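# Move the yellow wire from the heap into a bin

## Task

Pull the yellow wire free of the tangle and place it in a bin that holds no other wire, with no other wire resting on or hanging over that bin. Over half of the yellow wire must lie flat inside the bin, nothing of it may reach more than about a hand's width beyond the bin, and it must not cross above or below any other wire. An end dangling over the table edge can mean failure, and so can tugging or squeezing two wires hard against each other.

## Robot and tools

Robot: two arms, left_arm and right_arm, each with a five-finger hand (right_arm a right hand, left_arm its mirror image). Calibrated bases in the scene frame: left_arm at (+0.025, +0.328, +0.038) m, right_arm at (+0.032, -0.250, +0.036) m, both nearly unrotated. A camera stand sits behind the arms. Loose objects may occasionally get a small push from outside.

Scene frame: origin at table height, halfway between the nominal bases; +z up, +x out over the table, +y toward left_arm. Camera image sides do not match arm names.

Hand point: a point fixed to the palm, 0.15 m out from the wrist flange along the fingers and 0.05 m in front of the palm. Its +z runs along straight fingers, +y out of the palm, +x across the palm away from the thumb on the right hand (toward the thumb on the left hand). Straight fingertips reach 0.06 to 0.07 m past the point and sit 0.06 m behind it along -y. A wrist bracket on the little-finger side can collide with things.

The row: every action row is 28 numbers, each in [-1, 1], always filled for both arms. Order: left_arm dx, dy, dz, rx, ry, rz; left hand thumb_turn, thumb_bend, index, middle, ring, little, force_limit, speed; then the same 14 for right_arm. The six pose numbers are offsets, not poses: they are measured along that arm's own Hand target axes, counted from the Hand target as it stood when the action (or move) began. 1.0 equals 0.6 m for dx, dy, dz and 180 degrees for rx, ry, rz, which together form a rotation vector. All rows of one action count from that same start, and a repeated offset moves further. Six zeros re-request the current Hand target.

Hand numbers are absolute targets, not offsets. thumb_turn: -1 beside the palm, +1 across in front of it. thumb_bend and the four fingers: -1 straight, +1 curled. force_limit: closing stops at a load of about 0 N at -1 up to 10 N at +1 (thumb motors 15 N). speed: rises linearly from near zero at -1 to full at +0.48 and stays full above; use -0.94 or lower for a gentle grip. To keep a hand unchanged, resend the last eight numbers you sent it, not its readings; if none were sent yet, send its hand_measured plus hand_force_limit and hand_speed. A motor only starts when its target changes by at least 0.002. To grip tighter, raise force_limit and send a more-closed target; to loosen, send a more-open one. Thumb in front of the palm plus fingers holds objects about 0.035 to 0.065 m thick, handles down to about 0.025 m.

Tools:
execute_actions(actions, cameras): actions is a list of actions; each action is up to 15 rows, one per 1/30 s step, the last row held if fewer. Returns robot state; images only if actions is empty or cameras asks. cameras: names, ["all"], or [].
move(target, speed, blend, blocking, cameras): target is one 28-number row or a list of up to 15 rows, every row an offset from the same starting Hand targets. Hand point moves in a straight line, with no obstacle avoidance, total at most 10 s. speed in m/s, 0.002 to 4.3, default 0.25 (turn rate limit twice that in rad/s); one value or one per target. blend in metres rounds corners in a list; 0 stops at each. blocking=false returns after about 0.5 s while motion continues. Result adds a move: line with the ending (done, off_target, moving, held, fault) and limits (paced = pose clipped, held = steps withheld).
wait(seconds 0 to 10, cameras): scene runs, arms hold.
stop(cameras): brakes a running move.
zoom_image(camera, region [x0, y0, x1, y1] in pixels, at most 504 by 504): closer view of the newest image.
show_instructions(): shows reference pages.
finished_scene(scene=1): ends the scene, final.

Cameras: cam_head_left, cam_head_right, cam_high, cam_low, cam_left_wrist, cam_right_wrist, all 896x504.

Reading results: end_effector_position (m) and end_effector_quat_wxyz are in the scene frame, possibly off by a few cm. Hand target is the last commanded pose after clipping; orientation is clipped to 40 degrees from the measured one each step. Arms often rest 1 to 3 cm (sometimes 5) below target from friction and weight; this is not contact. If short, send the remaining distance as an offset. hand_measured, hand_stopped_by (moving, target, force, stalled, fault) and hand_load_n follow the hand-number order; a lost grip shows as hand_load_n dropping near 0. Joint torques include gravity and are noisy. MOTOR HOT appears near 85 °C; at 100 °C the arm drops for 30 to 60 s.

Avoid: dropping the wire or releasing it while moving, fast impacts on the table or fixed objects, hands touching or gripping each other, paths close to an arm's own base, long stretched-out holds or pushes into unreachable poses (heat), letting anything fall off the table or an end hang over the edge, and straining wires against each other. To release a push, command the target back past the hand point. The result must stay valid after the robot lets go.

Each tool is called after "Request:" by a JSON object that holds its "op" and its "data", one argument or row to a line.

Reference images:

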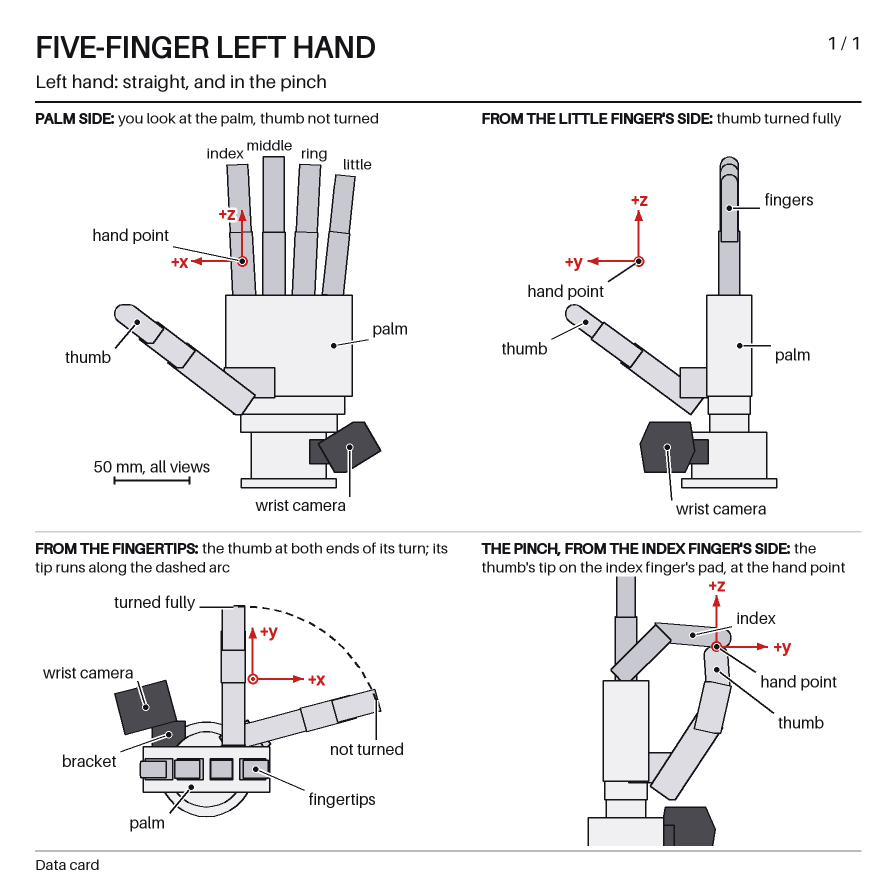

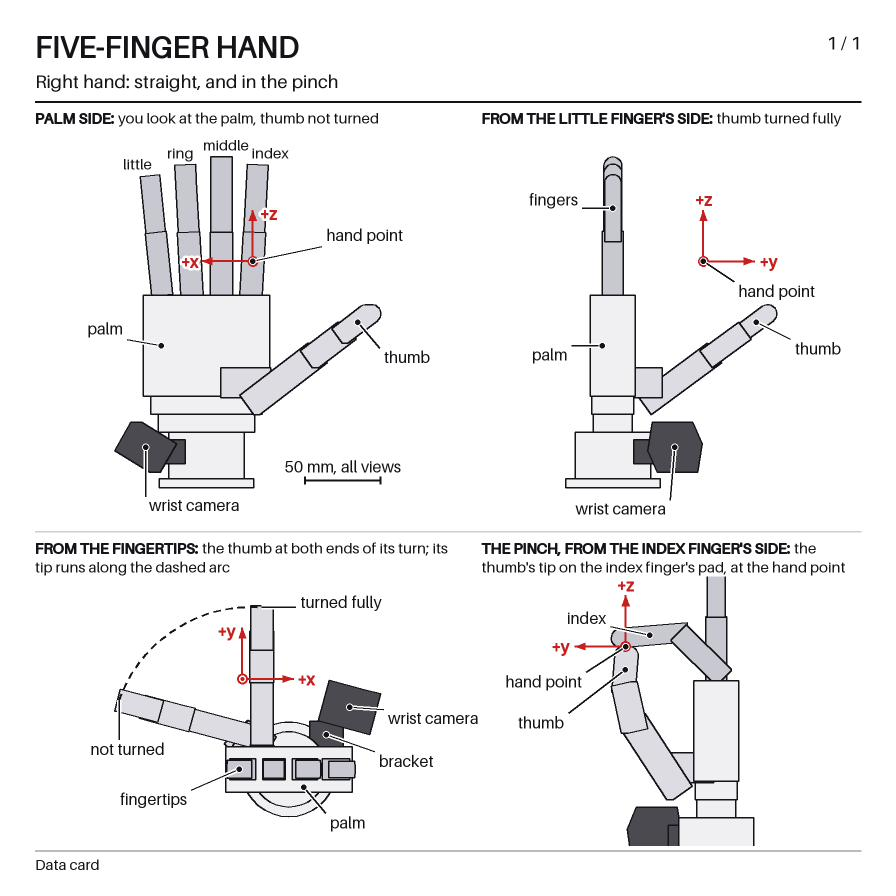

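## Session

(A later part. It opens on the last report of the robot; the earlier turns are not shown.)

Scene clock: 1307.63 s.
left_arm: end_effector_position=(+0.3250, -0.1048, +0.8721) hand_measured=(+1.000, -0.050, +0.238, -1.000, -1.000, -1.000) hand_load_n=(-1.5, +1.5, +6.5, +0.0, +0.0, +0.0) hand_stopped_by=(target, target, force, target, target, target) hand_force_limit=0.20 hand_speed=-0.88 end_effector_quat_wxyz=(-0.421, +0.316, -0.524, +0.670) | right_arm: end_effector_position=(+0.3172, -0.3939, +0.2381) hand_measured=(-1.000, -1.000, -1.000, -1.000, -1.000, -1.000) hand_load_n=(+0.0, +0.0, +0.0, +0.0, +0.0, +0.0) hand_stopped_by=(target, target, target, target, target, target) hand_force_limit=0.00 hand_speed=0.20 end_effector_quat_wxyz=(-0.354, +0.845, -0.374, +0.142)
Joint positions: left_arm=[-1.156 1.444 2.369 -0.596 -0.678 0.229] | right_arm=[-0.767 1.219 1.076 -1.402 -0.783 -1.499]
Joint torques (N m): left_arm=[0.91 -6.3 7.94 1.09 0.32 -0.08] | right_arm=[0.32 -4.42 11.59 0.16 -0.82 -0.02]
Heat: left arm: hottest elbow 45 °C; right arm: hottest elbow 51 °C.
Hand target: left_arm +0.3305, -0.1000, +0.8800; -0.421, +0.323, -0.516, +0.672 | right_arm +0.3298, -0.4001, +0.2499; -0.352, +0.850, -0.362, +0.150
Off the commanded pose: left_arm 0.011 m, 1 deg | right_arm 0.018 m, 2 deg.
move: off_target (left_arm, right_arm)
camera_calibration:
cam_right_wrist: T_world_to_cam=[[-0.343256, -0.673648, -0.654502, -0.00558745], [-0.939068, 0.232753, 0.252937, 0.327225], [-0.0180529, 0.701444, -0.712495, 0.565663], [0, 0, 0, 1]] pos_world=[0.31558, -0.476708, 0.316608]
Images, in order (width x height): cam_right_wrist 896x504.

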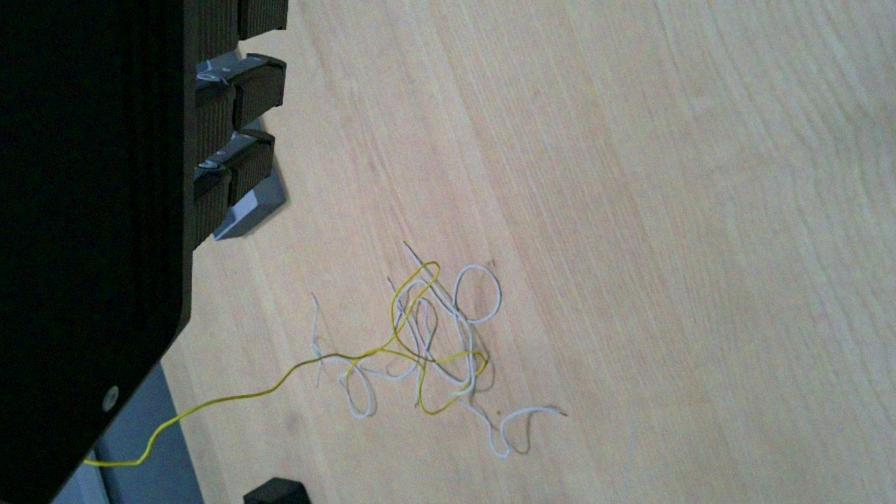

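Request:
{"op": "move", "data": {
  "target": [0.0673,-0.2477,0.0417,0.1944,0,0, 1.0,-0.05,0.45,-1.0,-1,-1,0.2,-0.88, 0,0,0,0,0,0, -1.0,-1.0,-1,-1,-1,-1,0,0.2],
  "speed": 0.1,
  "cameras": ["cam_right_wrist","cam_low","cam_head_right"]
}}

Request:
{"op": "zoom_image", "data": {
  "camera": "cam_right_wrist",
  "region": [200, 220, 600, 504]
}}

Request:
{"op": "zoom_image", "data": {
  "camera": "cam_low",
  "region": [380, 20, 600, 270]
}}

Scene clock: 1335.43 s.
left_arm: end_effector_position=(+0.3047, -0.1228, +1.0291) hand_measured=(+1.000, -0.050, +0.238, -1.000, -1.000, -1.000) hand_load_n=(-1.5, +1.0, +6.5, +0.0, +0.0, +0.0) hand_stopped_by=(target, target, force, target, target, target) hand_force_limit=0.20 hand_speed=-0.88 end_effector_quat_wxyz=(-0.499, +0.186, -0.289, +0.795) | right_arm: end_effector_position=(+0.3172, -0.3939, +0.2381) hand_measured=(-1.000, -1.000, -1.000, -1.000, -1.000, -1.000) hand_load_n=(-0.5, +0.0, +0.0, +0.0, +0.0, +0.0) hand_stopped_by=(target, target, target, target, target, target) hand_force_limit=0.00 hand_speed=0.20 end_effector_quat_wxyz=(-0.354, +0.845, -0.374, +0.142)
Joint positions: left_arm=[-1.176 1.658 2.632 0.045 -0.458 0.611] | right_arm=[-0.767 1.219 1.076 -1.402 -0.783 -1.499]
Joint torques (N m): left_arm=[-1.61 -7.88 6.53 0.62 0.53 0.15] | right_arm=[0.32 -4.42 11.6 0.16 -0.82 -0.01]
Heat: left arm: hottest elbow 44 °C; right arm: hottest elbow 52 °C.
Hand target: left_arm +0.3001, -0.1300, +1.0302; -0.498, +0.182, -0.290, +0.797 | right_arm +0.3298, -0.4001, +0.2499; -0.352, +0.850, -0.362, +0.150
Off the commanded pose: left_arm 0.009 m, 1 deg | right_arm 0.018 m, 2 deg.
move: off_target (right_arm)
camera_calibration:
cam_right_wrist: T_world_to_cam=[[-0.343256, -0.673648, -0.654502, -0.00558745], [-0.939068, 0.232753, 0.252937, 0.327225], [-0.0180529, 0.701444, -0.712495, 0.565663], [0, 0, 0, 1]] pos_world=[0.31558, -0.476708, 0.316608]
Images, in order (width x height): cam_head_right 896x504, cam_low 896x504, cam_right_wrist 896x504.

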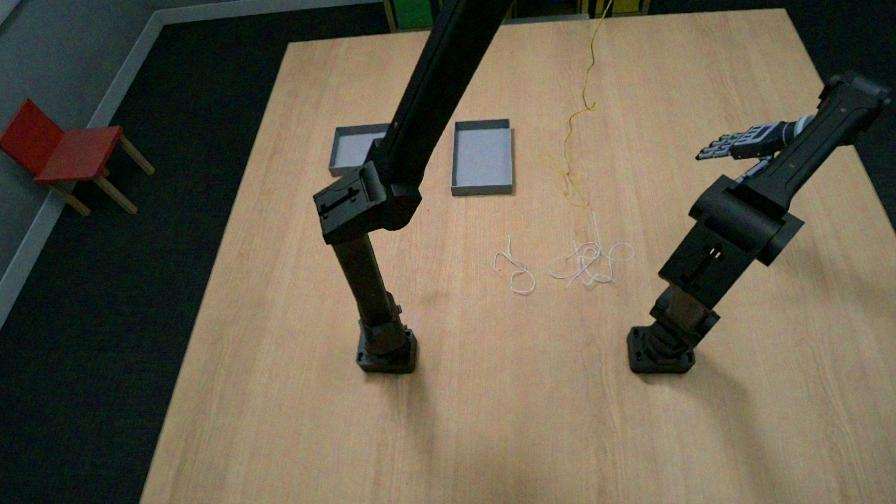

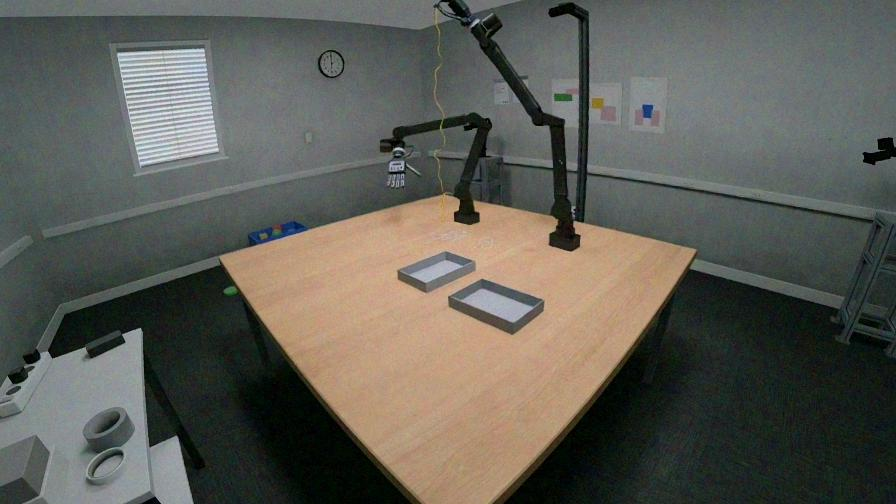

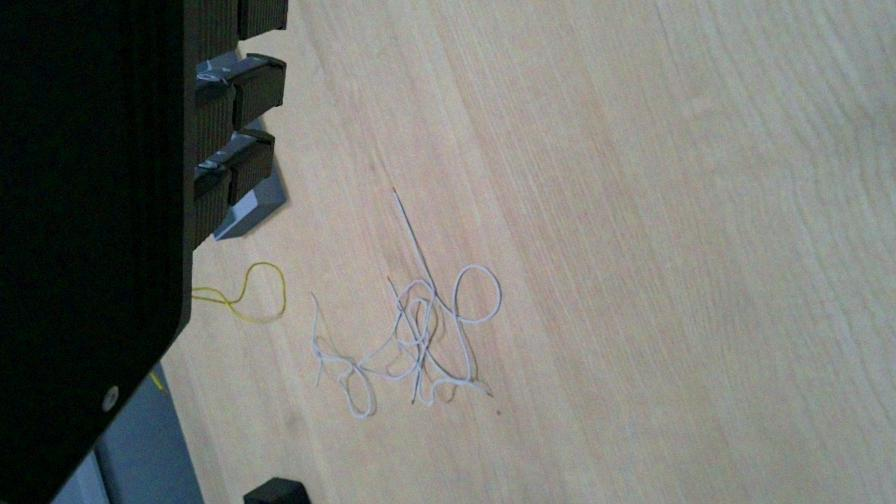

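Scaled by 1.260 from the camera's 896x504 image, which has a finer 1280x720 frame.

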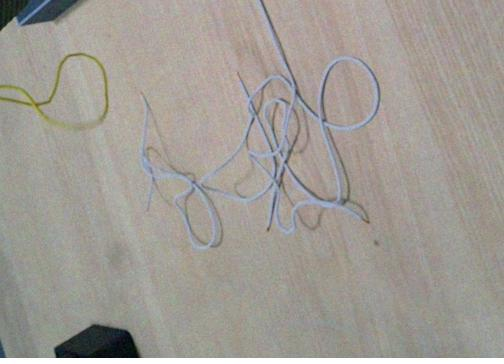

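Scaled by 2.016 from the camera's 896x504 image, which has a finer 1280x720 frame.

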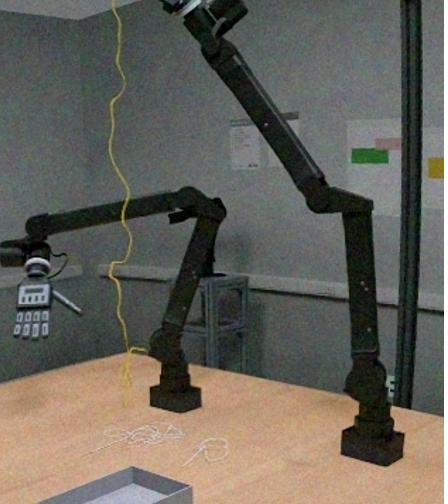

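Request:
{"op": "move", "data": {
  "target": [
    [-0.2662,0.2167,0.1165,0,0,0, 1.0,-0.05,0.45,-1.0,-1,-1,0.2,-0.88, 0,0,0,0,0,0, -1.0,-1.0,-1,-1,-1,-1,0,0.2],
    [-0.6017,0.2403,0.093,0,0,0, 1.0,-0.05,0.45,-1.0,-1,-1,0.2,-0.88, 0,0,0,0,0,0, -1.0,-1.0,-1,-1,-1,-1,0,0.2]
  ],
  "speed": 0.15,
  "blend": [0.1,0],
  "cameras": ["cam_head_left","cam_high","cam_low"]
}}

Request:
{"op": "zoom_image", "data": {
  "camera": "cam_low",
  "region": [350, 20, 600, 350]
}}

Request:
{"op": "zoom_image", "data": {
  "camera": "cam_head_left",
  "region": [400, 60, 660, 310]
}}

Scene clock: 1348.93 s.
left_arm: end_effector_position=(+0.5896, +0.1258, +0.9781) hand_measured=(+1.000, -0.050, +0.238, -1.000, -1.000, -1.000) hand_load_n=(-1.5, +1.5, +6.5, +0.0, +0.0, +0.0) hand_stopped_by=(target, target, force, target, target, target) hand_force_limit=0.20 hand_speed=-0.88 end_effector_quat_wxyz=(-0.498, +0.184, -0.296, +0.794) | right_arm: end_effector_position=(+0.3172, -0.3939, +0.2381) hand_measured=(-1.000, -1.000, -1.000, -1.000, -1.000, -1.000) hand_load_n=(+0.0, +0.0, +0.0, +0.0, +0.0, +0.0) hand_stopped_by=(target, target, target, target, target, target) hand_force_limit=0.00 hand_speed=0.20 end_effector_quat_wxyz=(-0.354, +0.845, -0.374, +0.142)
Joint positions: left_arm=[-0.213 1.65 2.446 0.076 0.147 -0.167] | right_arm=[-0.767 1.219 1.076 -1.402 -0.783 -1.499]
Joint torques (N m): left_arm=[0.26 -11.16 5.35 1.72 0.02 -0.08] | right_arm=[0.26 -4.42 11.6 0.17 -0.82 -0.01]
Heat: left arm: hottest elbow 42 °C; right arm: hottest elbow 53 °C.
Hand target: left_arm +0.5895, +0.1305, +0.9800; -0.498, +0.182, -0.290, +0.797 | right_arm +0.3298, -0.4001, +0.2499; -0.352, +0.850, -0.362, +0.150
Off the commanded pose: left_arm 0.005 m, 1 deg | right_arm 0.018 m, 2 deg.
move: off_target (right_arm)
Images, in order (width x height): cam_head_left 896x504, cam_high 896x504, cam_low 896x504.

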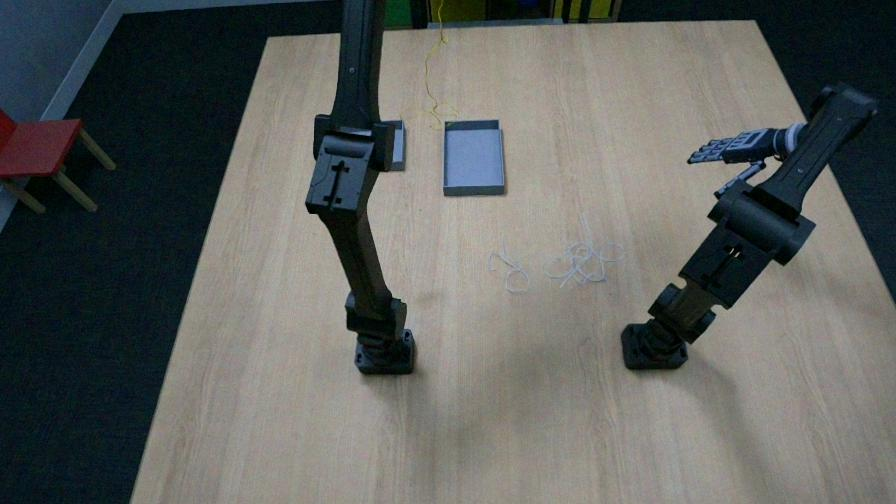

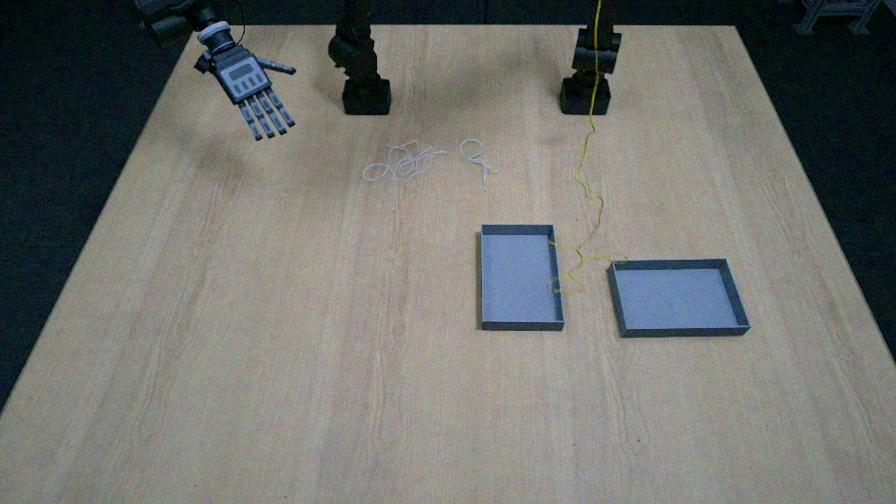

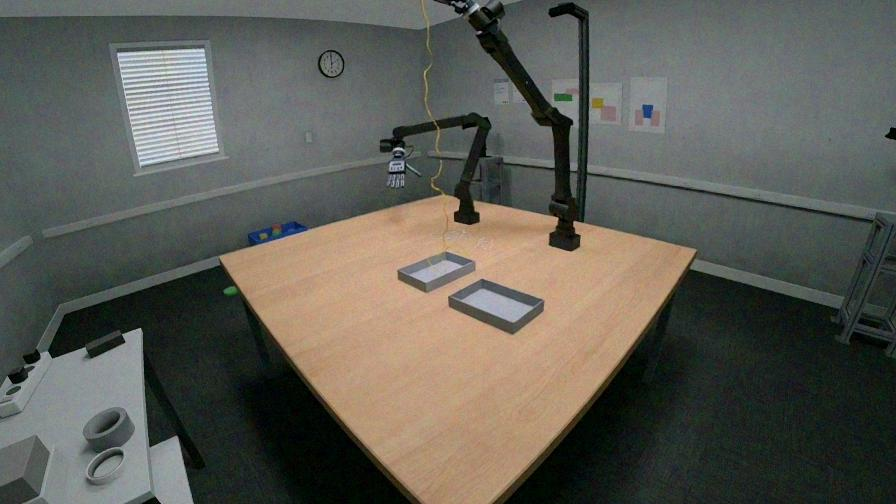

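Scaled by 1.527 from the camera's 896x504 image, which has a finer 1280x720 frame.

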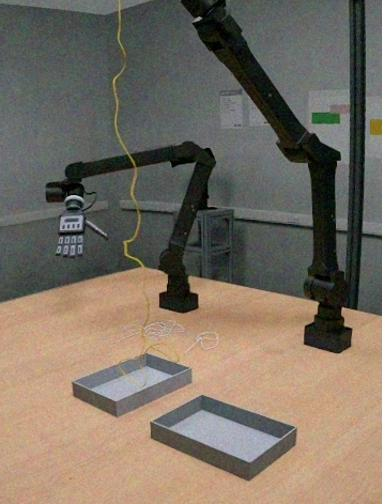

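Scaled by 1.938 from the camera's 896x504 image, which has a finer 1280x720 frame.

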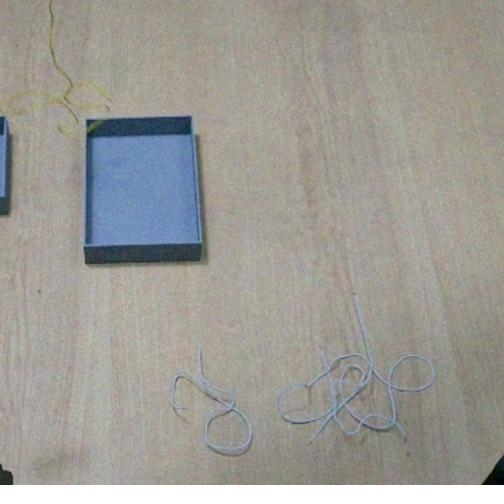

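Request:
{"op": "move", "data": {
  "target": [
    [0.1302,0,0,0,0,0, 1.0,-0.05,0.45,-1.0,-1,-1,0.2,-0.88, 0,0,0,0,0,0, -1.0,-1.0,-1,-1,-1,-1,0,0.2],
    [0.1302,0.139,-0.1663,0,0,0, 1.0,-0.05,0.45,-1.0,-1,-1,0.2,-0.88, 0,0,0,0,0,0, -1.0,-1.0,-1,-1,-1,-1,0,0.2]
  ],
  "speed": [0.12,0.1],
  "blend": [0.02,0],
  "cameras": ["cam_head_left","cam_head_right","cam_high"]
}}

Request:
{"op": "zoom_image", "data": {
  "camera": "cam_high",
  "region": [440, 120, 680, 350]
}}

Request:
{"op": "zoom_image", "data": {
  "camera": "cam_head_left",
  "region": [370, 40, 570, 240]
}}

Scene clock: 1362.03 s.
left_arm: end_effector_position=(+0.5661, +0.0628, +0.8427) hand_measured=(+1.000, -0.050, +0.238, -1.000, -1.000, -1.000) hand_load_n=(-2.0, +1.0, +6.5, +0.0, +0.0, +0.0) hand_stopped_by=(target, target, force, target, target, target) hand_force_limit=0.20 hand_speed=-0.88 end_effector_quat_wxyz=(-0.496, +0.190, -0.298, +0.793) | right_arm: end_effector_position=(+0.3172, -0.3939, +0.2381) hand_measured=(-1.000, -1.000, -1.000, -1.000, -1.000, -1.000) hand_load_n=(+0.0, +0.0, +0.0, +0.0, +0.0, +0.0) hand_stopped_by=(target, target, target, target, target, target) hand_force_limit=0.00 hand_speed=0.20 end_effector_quat_wxyz=(-0.354, +0.845, -0.374, +0.142)
Joint positions: left_arm=[-0.37 1.391 1.731 0.509 0.038 -0.054] | right_arm=[-0.767 1.219 1.076 -1.402 -0.783 -1.499]
Joint torques (N m): left_arm=[-1.61 -10.46 7.08 1.77 -0.16 0.15] | right_arm=[0.32 -4.42 11.6 0.17 -0.82 -0.01]
Motor temperatures (°C): left_arm=[23 25 40 24 22 23] | right_arm=[22 32 53 21 21 22]
Heat: left arm: hottest elbow 40 °C; right arm: hottest elbow 53 °C.
Hand target: left_arm +0.5551, +0.0605, +0.8500; -0.498, +0.182, -0.290, +0.797 | right_arm +0.3298, -0.4001, +0.2499; -0.352, +0.850, -0.362, +0.150
Off the commanded pose: left_arm 0.013 m, 1 deg | right_arm 0.018 m, 2 deg.
move: off_target (left_arm, right_arm)
Images, in order (width x height): cam_head_left 896x504, cam_head_right 896x504, cam_high 896x504.

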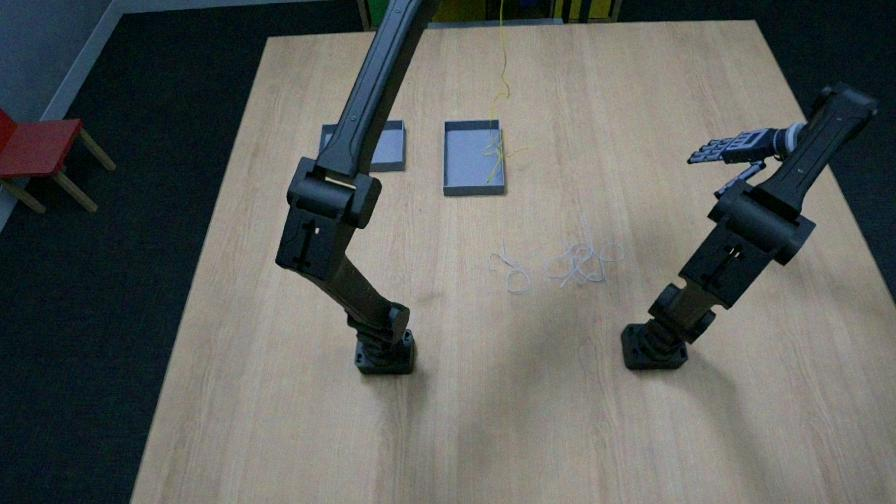

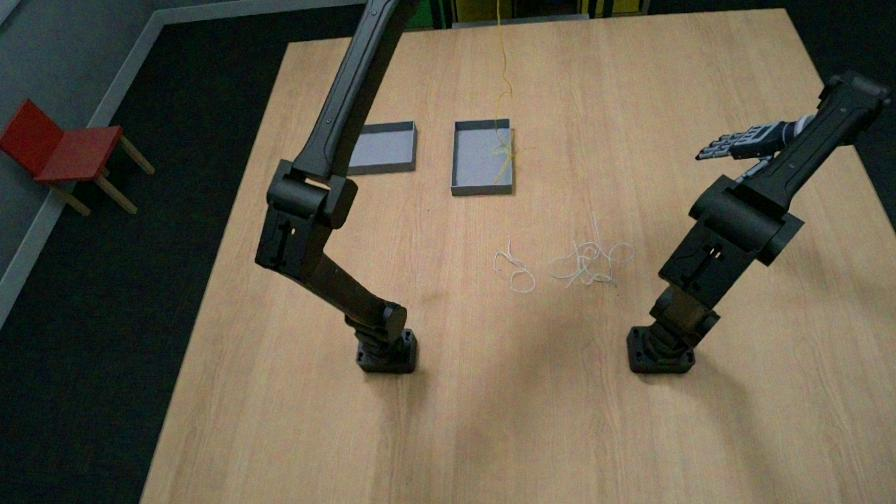

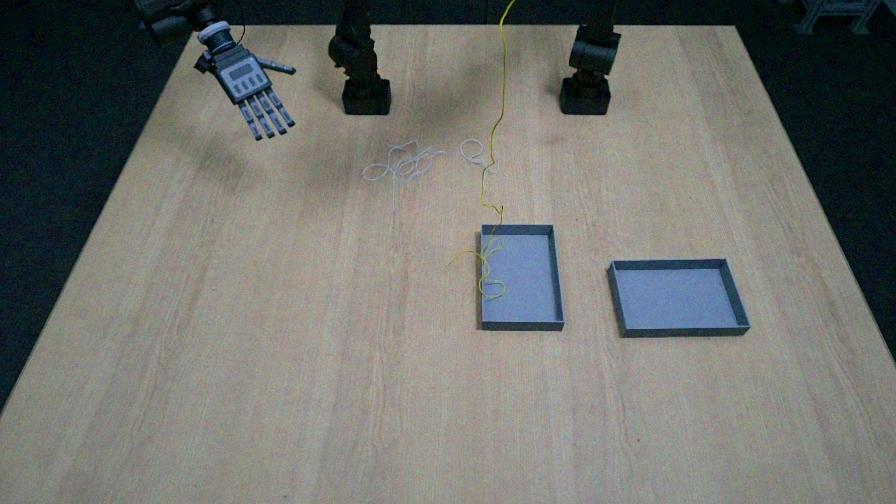

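Scaled by 2.100 from the camera's 896x504 image, which has a finer 1280x720 frame.

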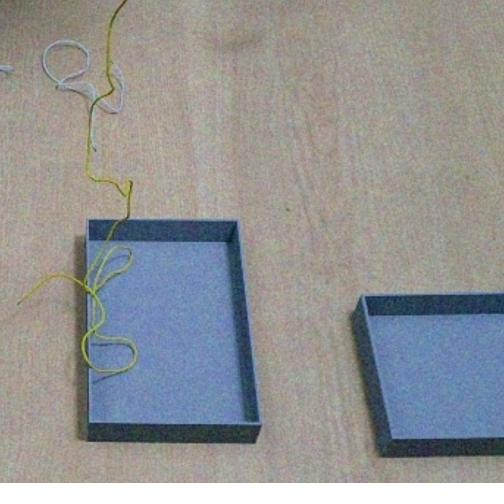

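Scaled by 2.520 from the camera's 896x504 image, which has a finer 1280x720 frame.

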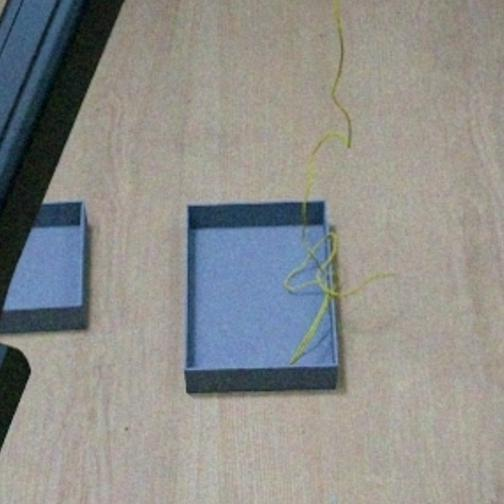

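Request:
{"op": "move", "data": {
  "target": [
    [0,-0.0857,0.1021,0,0,0, 1.0,-0.05,0.45,-1.0,-1,-1,0.2,-0.88, 0,0,0,0,0,0, -1.0,-1.0,-1,-1,-1,-1,0,0.2],
    [-0.1047,-0.1107,0.0812,0,0,0, 1.0,-0.05,0.45,-1.0,-1,-1,0.2,-0.88, 0,0,0,0,0,0, -1.0,-1.0,-1,-1,-1,-1,0,0.2],
    [-0.1047,0.0287,-0.0848,0,0,0, 1.0,-0.05,0.45,-1.0,-1,-1,0.2,-0.88, 0,0,0,0,0,0, -1.0,-1.0,-1,-1,-1,-1,0,0.2]
  ],
  "speed": [0.12,0.08,0.1],
  "blend": [0.02,0.01,0],
  "cameras": ["cam_head_left","cam_high"]
}}

Request:
{"op": "zoom_image", "data": {
  "camera": "cam_high",
  "region": [440, 120, 680, 350]
}}

Request:
{"op": "zoom_image", "data": {
  "camera": "cam_head_left",
  "region": [370, 40, 570, 240]
}}

Scene clock: 1375.77 s.
left_arm: end_effector_position=(+0.5714, +0.1169, +0.7929) hand_measured=(+1.000, -0.050, +0.238, -1.000, -1.000, -1.000) hand_load_n=(-1.5, +1.0, +6.5, +0.0, +0.0, +0.0) hand_stopped_by=(target, target, force, target, target, target) hand_force_limit=0.20 hand_speed=-0.88 end_effector_quat_wxyz=(-0.496, +0.186, -0.300, +0.794) | right_arm: end_effector_position=(+0.3172, -0.3939, +0.2381) hand_measured=(-1.000, -1.000, -1.000, -1.000, -1.000, -1.000) hand_load_n=(-0.5, +0.0, +0.0, +0.0, +0.0, +0.0) hand_stopped_by=(target, target, target, target, target, target) hand_force_limit=0.00 hand_speed=0.20 end_effector_quat_wxyz=(-0.354, +0.845, -0.374, +0.142)
Joint positions: left_arm=[-0.241 1.326 1.532 0.653 0.131 -0.148] | right_arm=[-0.767 1.219 1.076 -1.402 -0.783 -1.499]
Joint torques (N m): left_arm=[0.67 -10.05 7.36 1.74 0.02 -0.09] | right_arm=[0.32 -4.48 11.6 0.17 -0.82 -0.02]
Heat: left arm: hottest elbow 40 °C; right arm: hottest elbow 54 °C.
Hand target: left_arm +0.5650, +0.1255, +0.7999; -0.498, +0.182, -0.290, +0.796 | right_arm +0.3298, -0.4001, +0.2499; -0.352, +0.850, -0.362, +0.150
Off the commanded pose: left_arm 0.013 m, 1 deg | right_arm 0.018 m, 2 deg.
move: off_target (left_arm, right_arm)
Images, in order (width x height): cam_head_left 896x504, cam_high 896x504.

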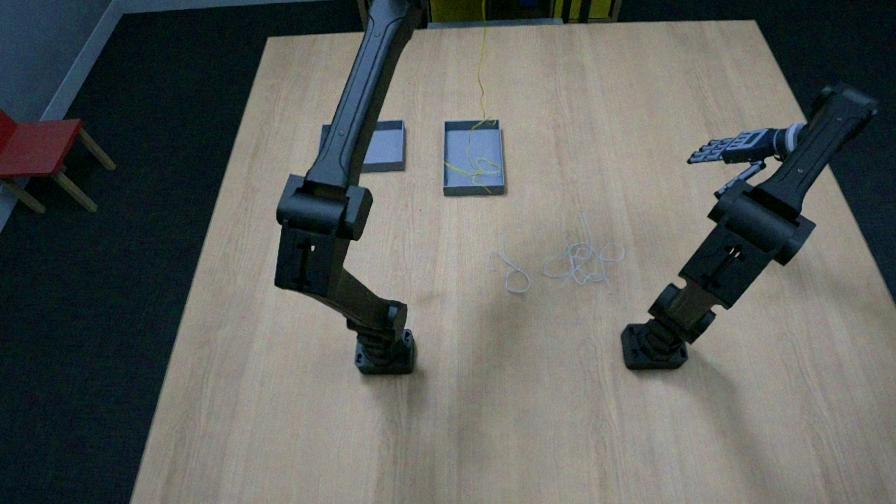

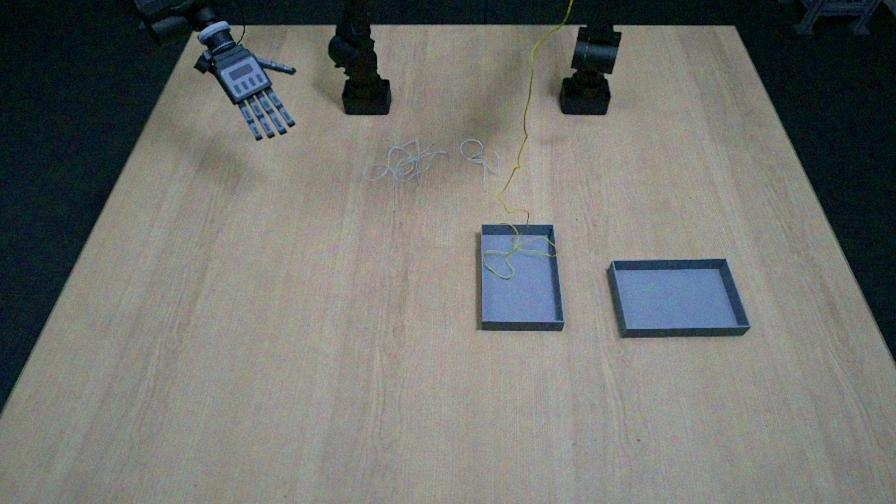

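Scaled by 2.100 from the camera's 896x504 image, which has a finer 1280x720 frame.

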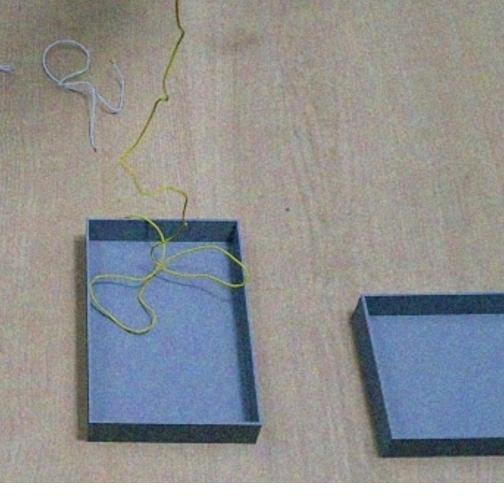

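Scaled by 2.520 from the camera's 896x504 image, which has a finer 1280x720 frame.

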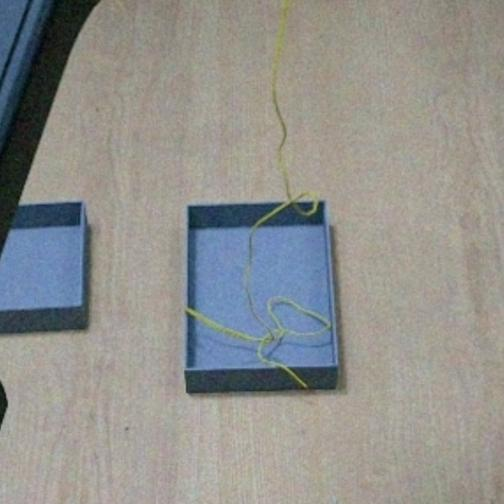

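Request:
{"op": "move", "data": {
  "target": [
    [0,-0.0536,0.0638,0,0,0, 1.0,-0.05,0.45,-1.0,-1,-1,0.2,-0.88, 0,0,0,0,0,0, -1.0,-1.0,-1,-1,-1,-1,0,0.2],
    [-0.0439,0.0152,0.1216,0,0,0, 1.0,-0.05,0.45,-1.0,-1,-1,0.2,-0.88, 0,0,0,0,0,0, -1.0,-1.0,-1,-1,-1,-1,0,0.2],
    [-0.0439,0.2831,-0.1976,-0.1111,0,0, 1.0,-0.05,0.45,-1.0,-1,-1,0.2,-0.88, 0,0,0,0,0,0, -1.0,-1.0,-1,-1,-1,-1,0,0.2]
  ],
  "speed": [0.12,0.08,0.1],
  "blend": [0.02,0.01,0],
  "cameras": ["cam_head_left","cam_high"]
}}

Request:
{"op": "zoom_image", "data": {
  "camera": "cam_high",
  "region": [440, 120, 680, 350]
}}

Request:
{"op": "zoom_image", "data": {
  "camera": "cam_head_left",
  "region": [370, 40, 570, 240]
}}

Scene clock: 1389.47 s.
left_arm: end_effector_position=(+0.6276, +0.1145, +0.5915) hand_measured=(+1.000, -0.050, +0.238, -1.000, -1.000, -1.000) hand_load_n=(-1.5, +1.5, +6.5, -0.5, +0.0, +0.0) hand_stopped_by=(target, target, force, target, target, target) hand_force_limit=0.20 hand_speed=-0.88 end_effector_quat_wxyz=(-0.445, +0.274, -0.432, +0.735) | right_arm: end_effector_position=(+0.3172, -0.3939, +0.2381) hand_measured=(-1.000, -1.000, -1.000, -1.000, -1.000, -1.000) hand_load_n=(+0.0, -0.5, +0.0, +0.0, +0.0, +0.0) hand_stopped_by=(target, target, target, target, target, target) hand_force_limit=0.00 hand_speed=0.20 end_effector_quat_wxyz=(-0.354, +0.845, -0.374, +0.142)
Joint positions: left_arm=[-0.199 1.348 1.248 0.611 0.216 -0.141] | right_arm=[-0.767 1.219 1.076 -1.402 -0.783 -1.499]
Joint torques (N m): left_arm=[0.97 -11.05 7.83 2.17 0.05 0.14] | right_arm=[0.32 -4.42 11.6 0.17 -0.82 -0.01]
Heat: left arm: hottest elbow 40 °C; right arm: hottest elbow 54 °C.
Hand target: left_arm +0.6247, +0.1256, +0.6000; -0.459, +0.265, -0.424, +0.734 | right_arm +0.3298, -0.4001, +0.2499; -0.352, +0.850, -0.362, +0.150
Off the commanded pose: left_arm 0.014 m, 2 deg | right_arm 0.018 m, 2 deg.
move: off_target (left_arm, right_arm)
Images, in order (width x height): cam_head_left 896x504, cam_high 896x504.

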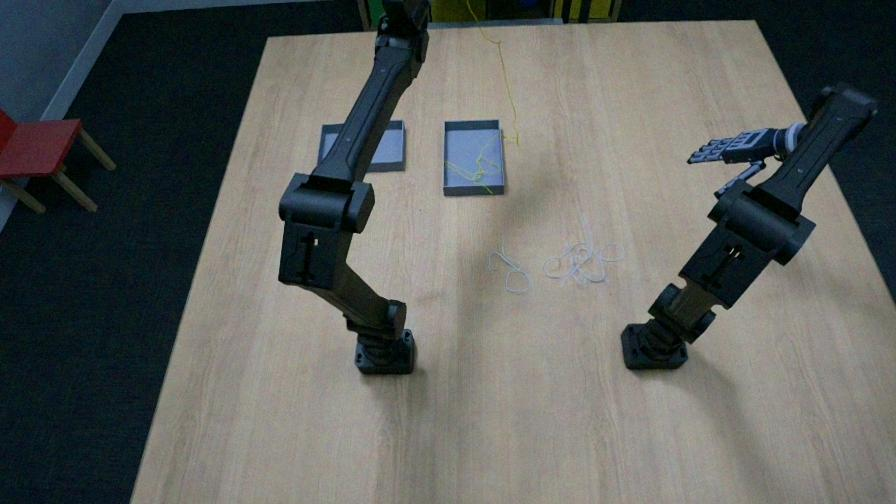

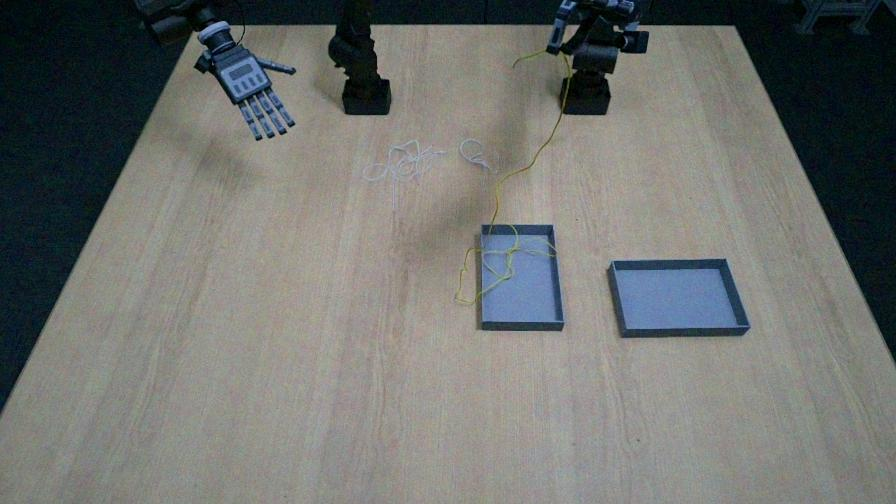

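Scaled by 2.100 from the camera's 896x504 image, which has a finer 1280x720 frame.

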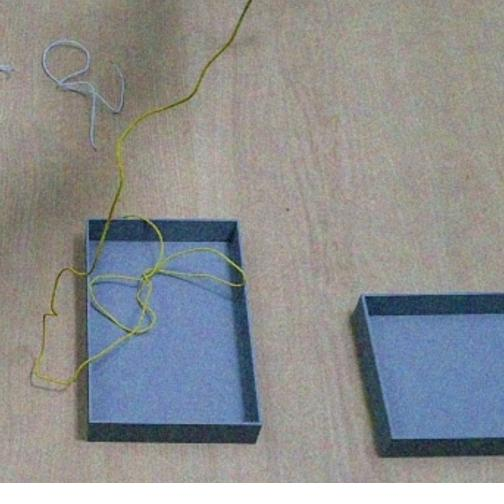

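Scaled by 2.520 from the camera's 896x504 image, which has a finer 1280x720 frame.

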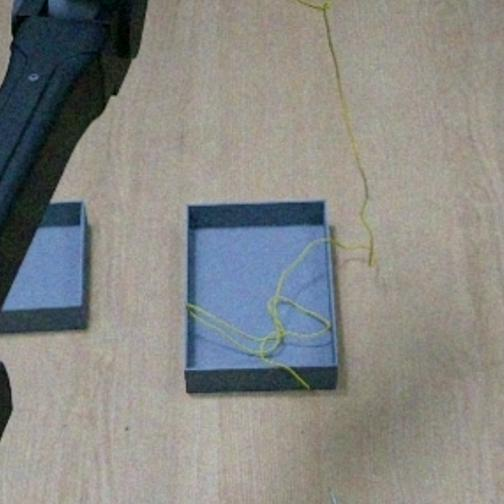

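Request:
{"op": "move", "data": {
  "target": [-0.0343,-0.2573,0.0543,0,0,0, 1.0,-0.05,0.45,-1.0,-1,-1,0.2,-0.88, 0,0,0,0,0,0, -1.0,-1.0,-1,-1,-1,-1,0,0.2],
  "speed": 0.12,
  "cameras": ["cam_head_left","cam_high"]
}}

Request:
{"op": "zoom_image", "data": {
  "camera": "cam_high",
  "region": [440, 120, 680, 350]
}}

Request:
{"op": "zoom_image", "data": {
  "camera": "cam_head_left",
  "region": [370, 40, 570, 240]
}}

Scene clock: 1406.27 s.
left_arm: end_effector_position=(+0.5958, +0.1568, +0.7210) hand_measured=(+1.000, -0.050, +0.238, -1.000, -1.000, -1.000) hand_load_n=(-1.5, +1.5, +6.5, +0.0, +0.0, +0.0) hand_stopped_by=(target, target, force, target, target, target) hand_force_limit=0.20 hand_speed=-0.88 end_effector_quat_wxyz=(-0.452, +0.273, -0.437, +0.728) | right_arm: end_effector_position=(+0.3172, -0.3939, +0.2381) hand_measured=(-1.000, -1.000, -1.000, -1.000, -1.000, -1.000) hand_load_n=(+0.0, +0.0, +0.0, +0.0, +0.0, +0.0) hand_stopped_by=(target, target, target, target, target, target) hand_force_limit=0.00 hand_speed=0.20 end_effector_quat_wxyz=(-0.354, +0.845, -0.374, +0.142)
Joint positions: left_arm=[-0.118 1.271 1.526 0.256 0.285 -0.159] | right_arm=[-0.767 1.219 1.076 -1.402 -0.783 -1.499]
Joint torques (N m): left_arm=[0.85 -8.82 11.45 1.06 0 -0.1] | right_arm=[0.26 -4.42 11.6 0.17 -0.83 -0.02]
Heat: left arm: hottest elbow 42 °C; right arm: hottest elbow 54 °C.
Hand target: left_arm +0.5899, +0.1656, +0.7500; -0.459, +0.265, -0.424, +0.734 | right_arm +0.3298, -0.4001, +0.2499; -0.352, +0.850, -0.362, +0.150
Off the commanded pose: left_arm 0.031 m, 2 deg | right_arm 0.018 m, 2 deg.
move: off_target (left_arm, right_arm)
Images, in order (width x height): cam_head_left 896x504, cam_high 896x504.

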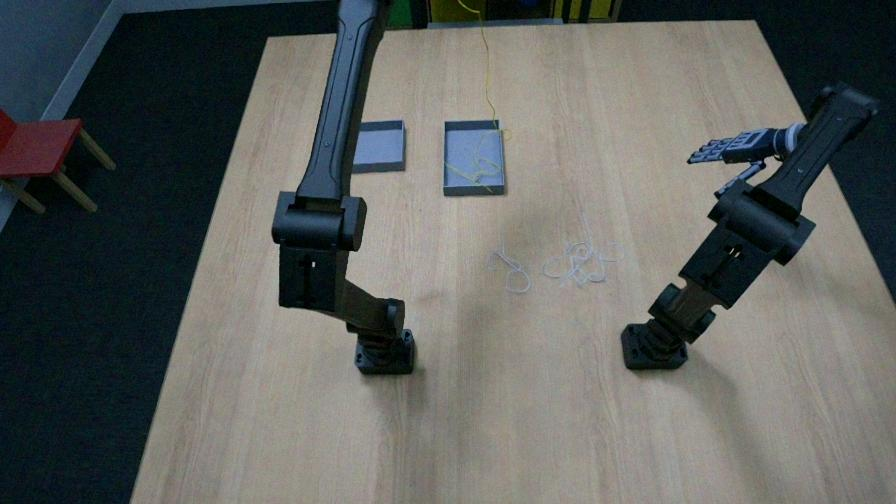

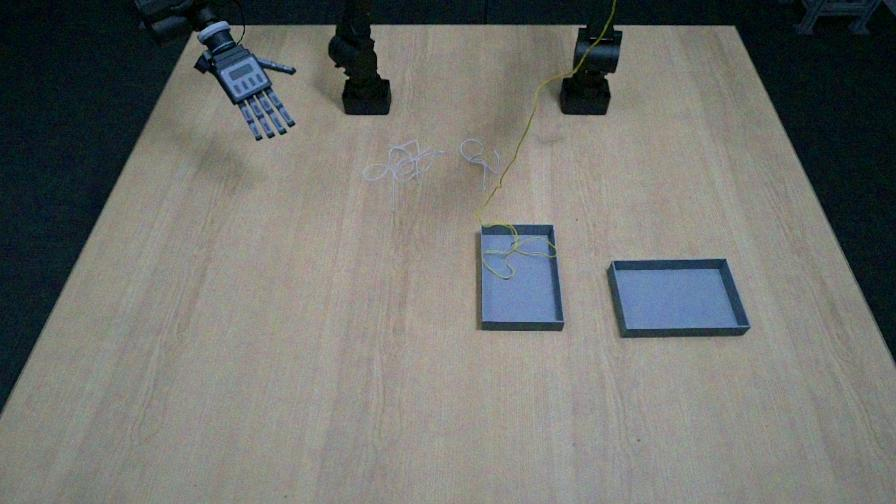

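Scaled by 2.100 from the camera's 896x504 image, which has a finer 1280x720 frame.

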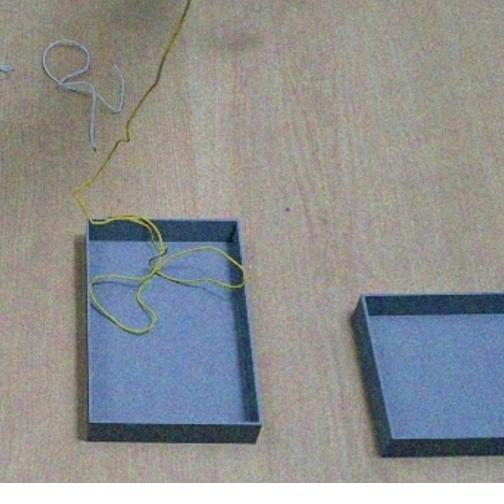

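Scaled by 2.520 from the camera's 896x504 image, which has a finer 1280x720 frame.

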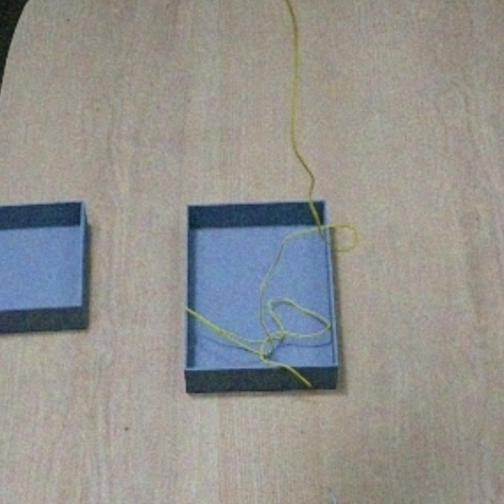

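Request:
{"op": "move", "data": {
  "target": [
    [-0.1197,-0.02,-0.0345,0,0,0, 1.0,-0.05,0.45,-1.0,-1,-1,0.2,-0.88, 0,0,0,0,0,0, -1.0,-1.0,-1,-1,-1,-1,0,0.2],
    [-0.1117,0.3418,-0.1747,-0.0833,0,0, 1.0,-0.05,0.45,-1.0,-1,-1,0.2,-0.88, 0,0,0,0,0,0, -1.0,-1.0,-1,-1,-1,-1,0,0.2]
  ],
  "speed": [0.12,0.1],
  "blend": [0.02,0],
  "cameras": ["cam_head_left","cam_high"]
}}

Request:
{"op": "zoom_image", "data": {
  "camera": "cam_high",
  "region": [440, 120, 680, 350]
}}

Request:
{"op": "zoom_image", "data": {
  "camera": "cam_head_left",
  "region": [370, 40, 570, 240]
}}

Scene clock: 1419.40 s.
left_arm: end_effector_position=(+0.6254, +0.2296, +0.5270) hand_measured=(+1.000, -0.050, +0.238, -1.000, -1.000, -1.000) hand_load_n=(-1.5, +1.5, +6.5, +0.0, +0.0, +0.0) hand_stopped_by=(target, target, force, target, target, target) hand_force_limit=0.20 hand_speed=-0.88 end_effector_quat_wxyz=(-0.422, +0.331, -0.512, +0.671) | right_arm: end_effector_position=(+0.3172, -0.3939, +0.2381) hand_measured=(-1.000, -1.000, -1.000, -1.000, -1.000, -1.000) hand_load_n=(+0.0, +0.0, +0.0, +0.0, +0.0, +0.0) hand_stopped_by=(target, target, target, target, target, target) hand_force_limit=0.00 hand_speed=0.20 end_effector_quat_wxyz=(-0.354, +0.845, -0.374, +0.142)
Joint positions: left_arm=[0.054 1.282 1.183 0.39 0.457 -0.144] | right_arm=[-0.767 1.219 1.076 -1.402 -0.783 -1.499]
Joint torques (N m): left_arm=[-1.67 -7.65 8.01 2.3 -0.07 0.14] | right_arm=[0.32 -4.42 11.6 0.16 -0.82 -0.01]
Heat: left arm: hottest elbow 42 °C; right arm: hottest elbow 54 °C.
Hand target: left_arm +0.6296, +0.2207, +0.5198; -0.421, +0.323, -0.516, +0.672 | right_arm +0.3298, -0.4001, +0.2499; -0.352, +0.850, -0.362, +0.150
Off the commanded pose: left_arm 0.012 m, 1 deg | right_arm 0.018 m, 2 deg.
move: off_target (left_arm, right_arm)
Images, in order (width x height): cam_head_left 896x504, cam_high 896x504.

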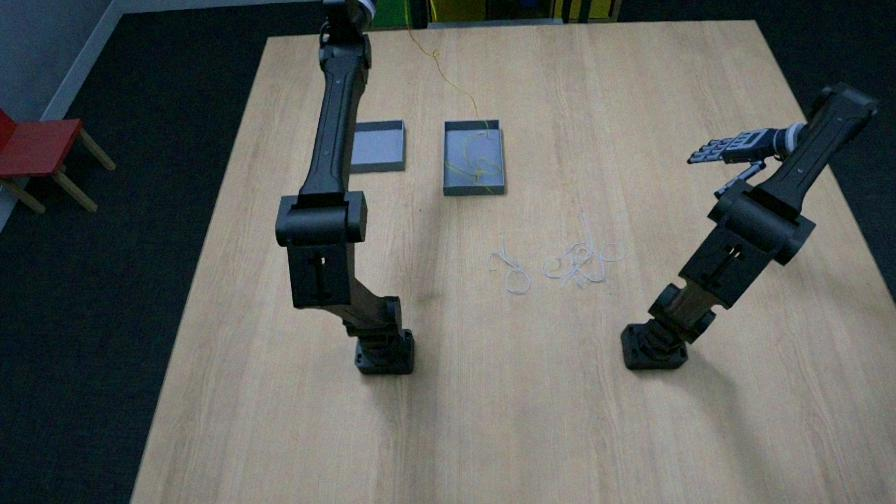

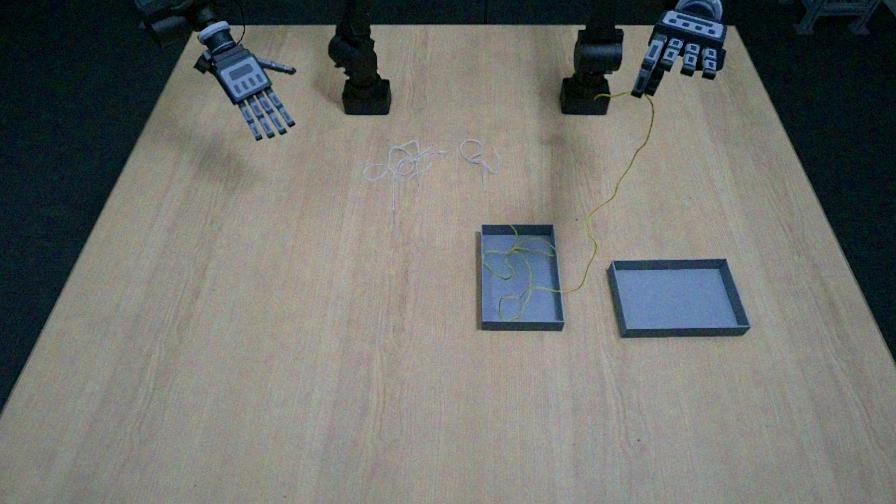

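Scaled by 2.100 from the camera's 896x504 image, which has a finer 1280x720 frame.

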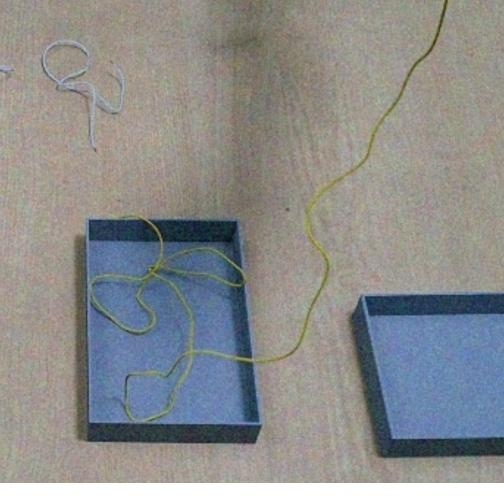

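Scaled by 2.520 from the camera's 896x504 image, which has a finer 1280x720 frame.

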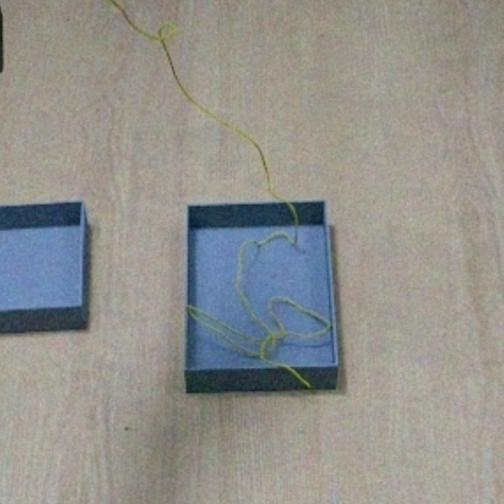

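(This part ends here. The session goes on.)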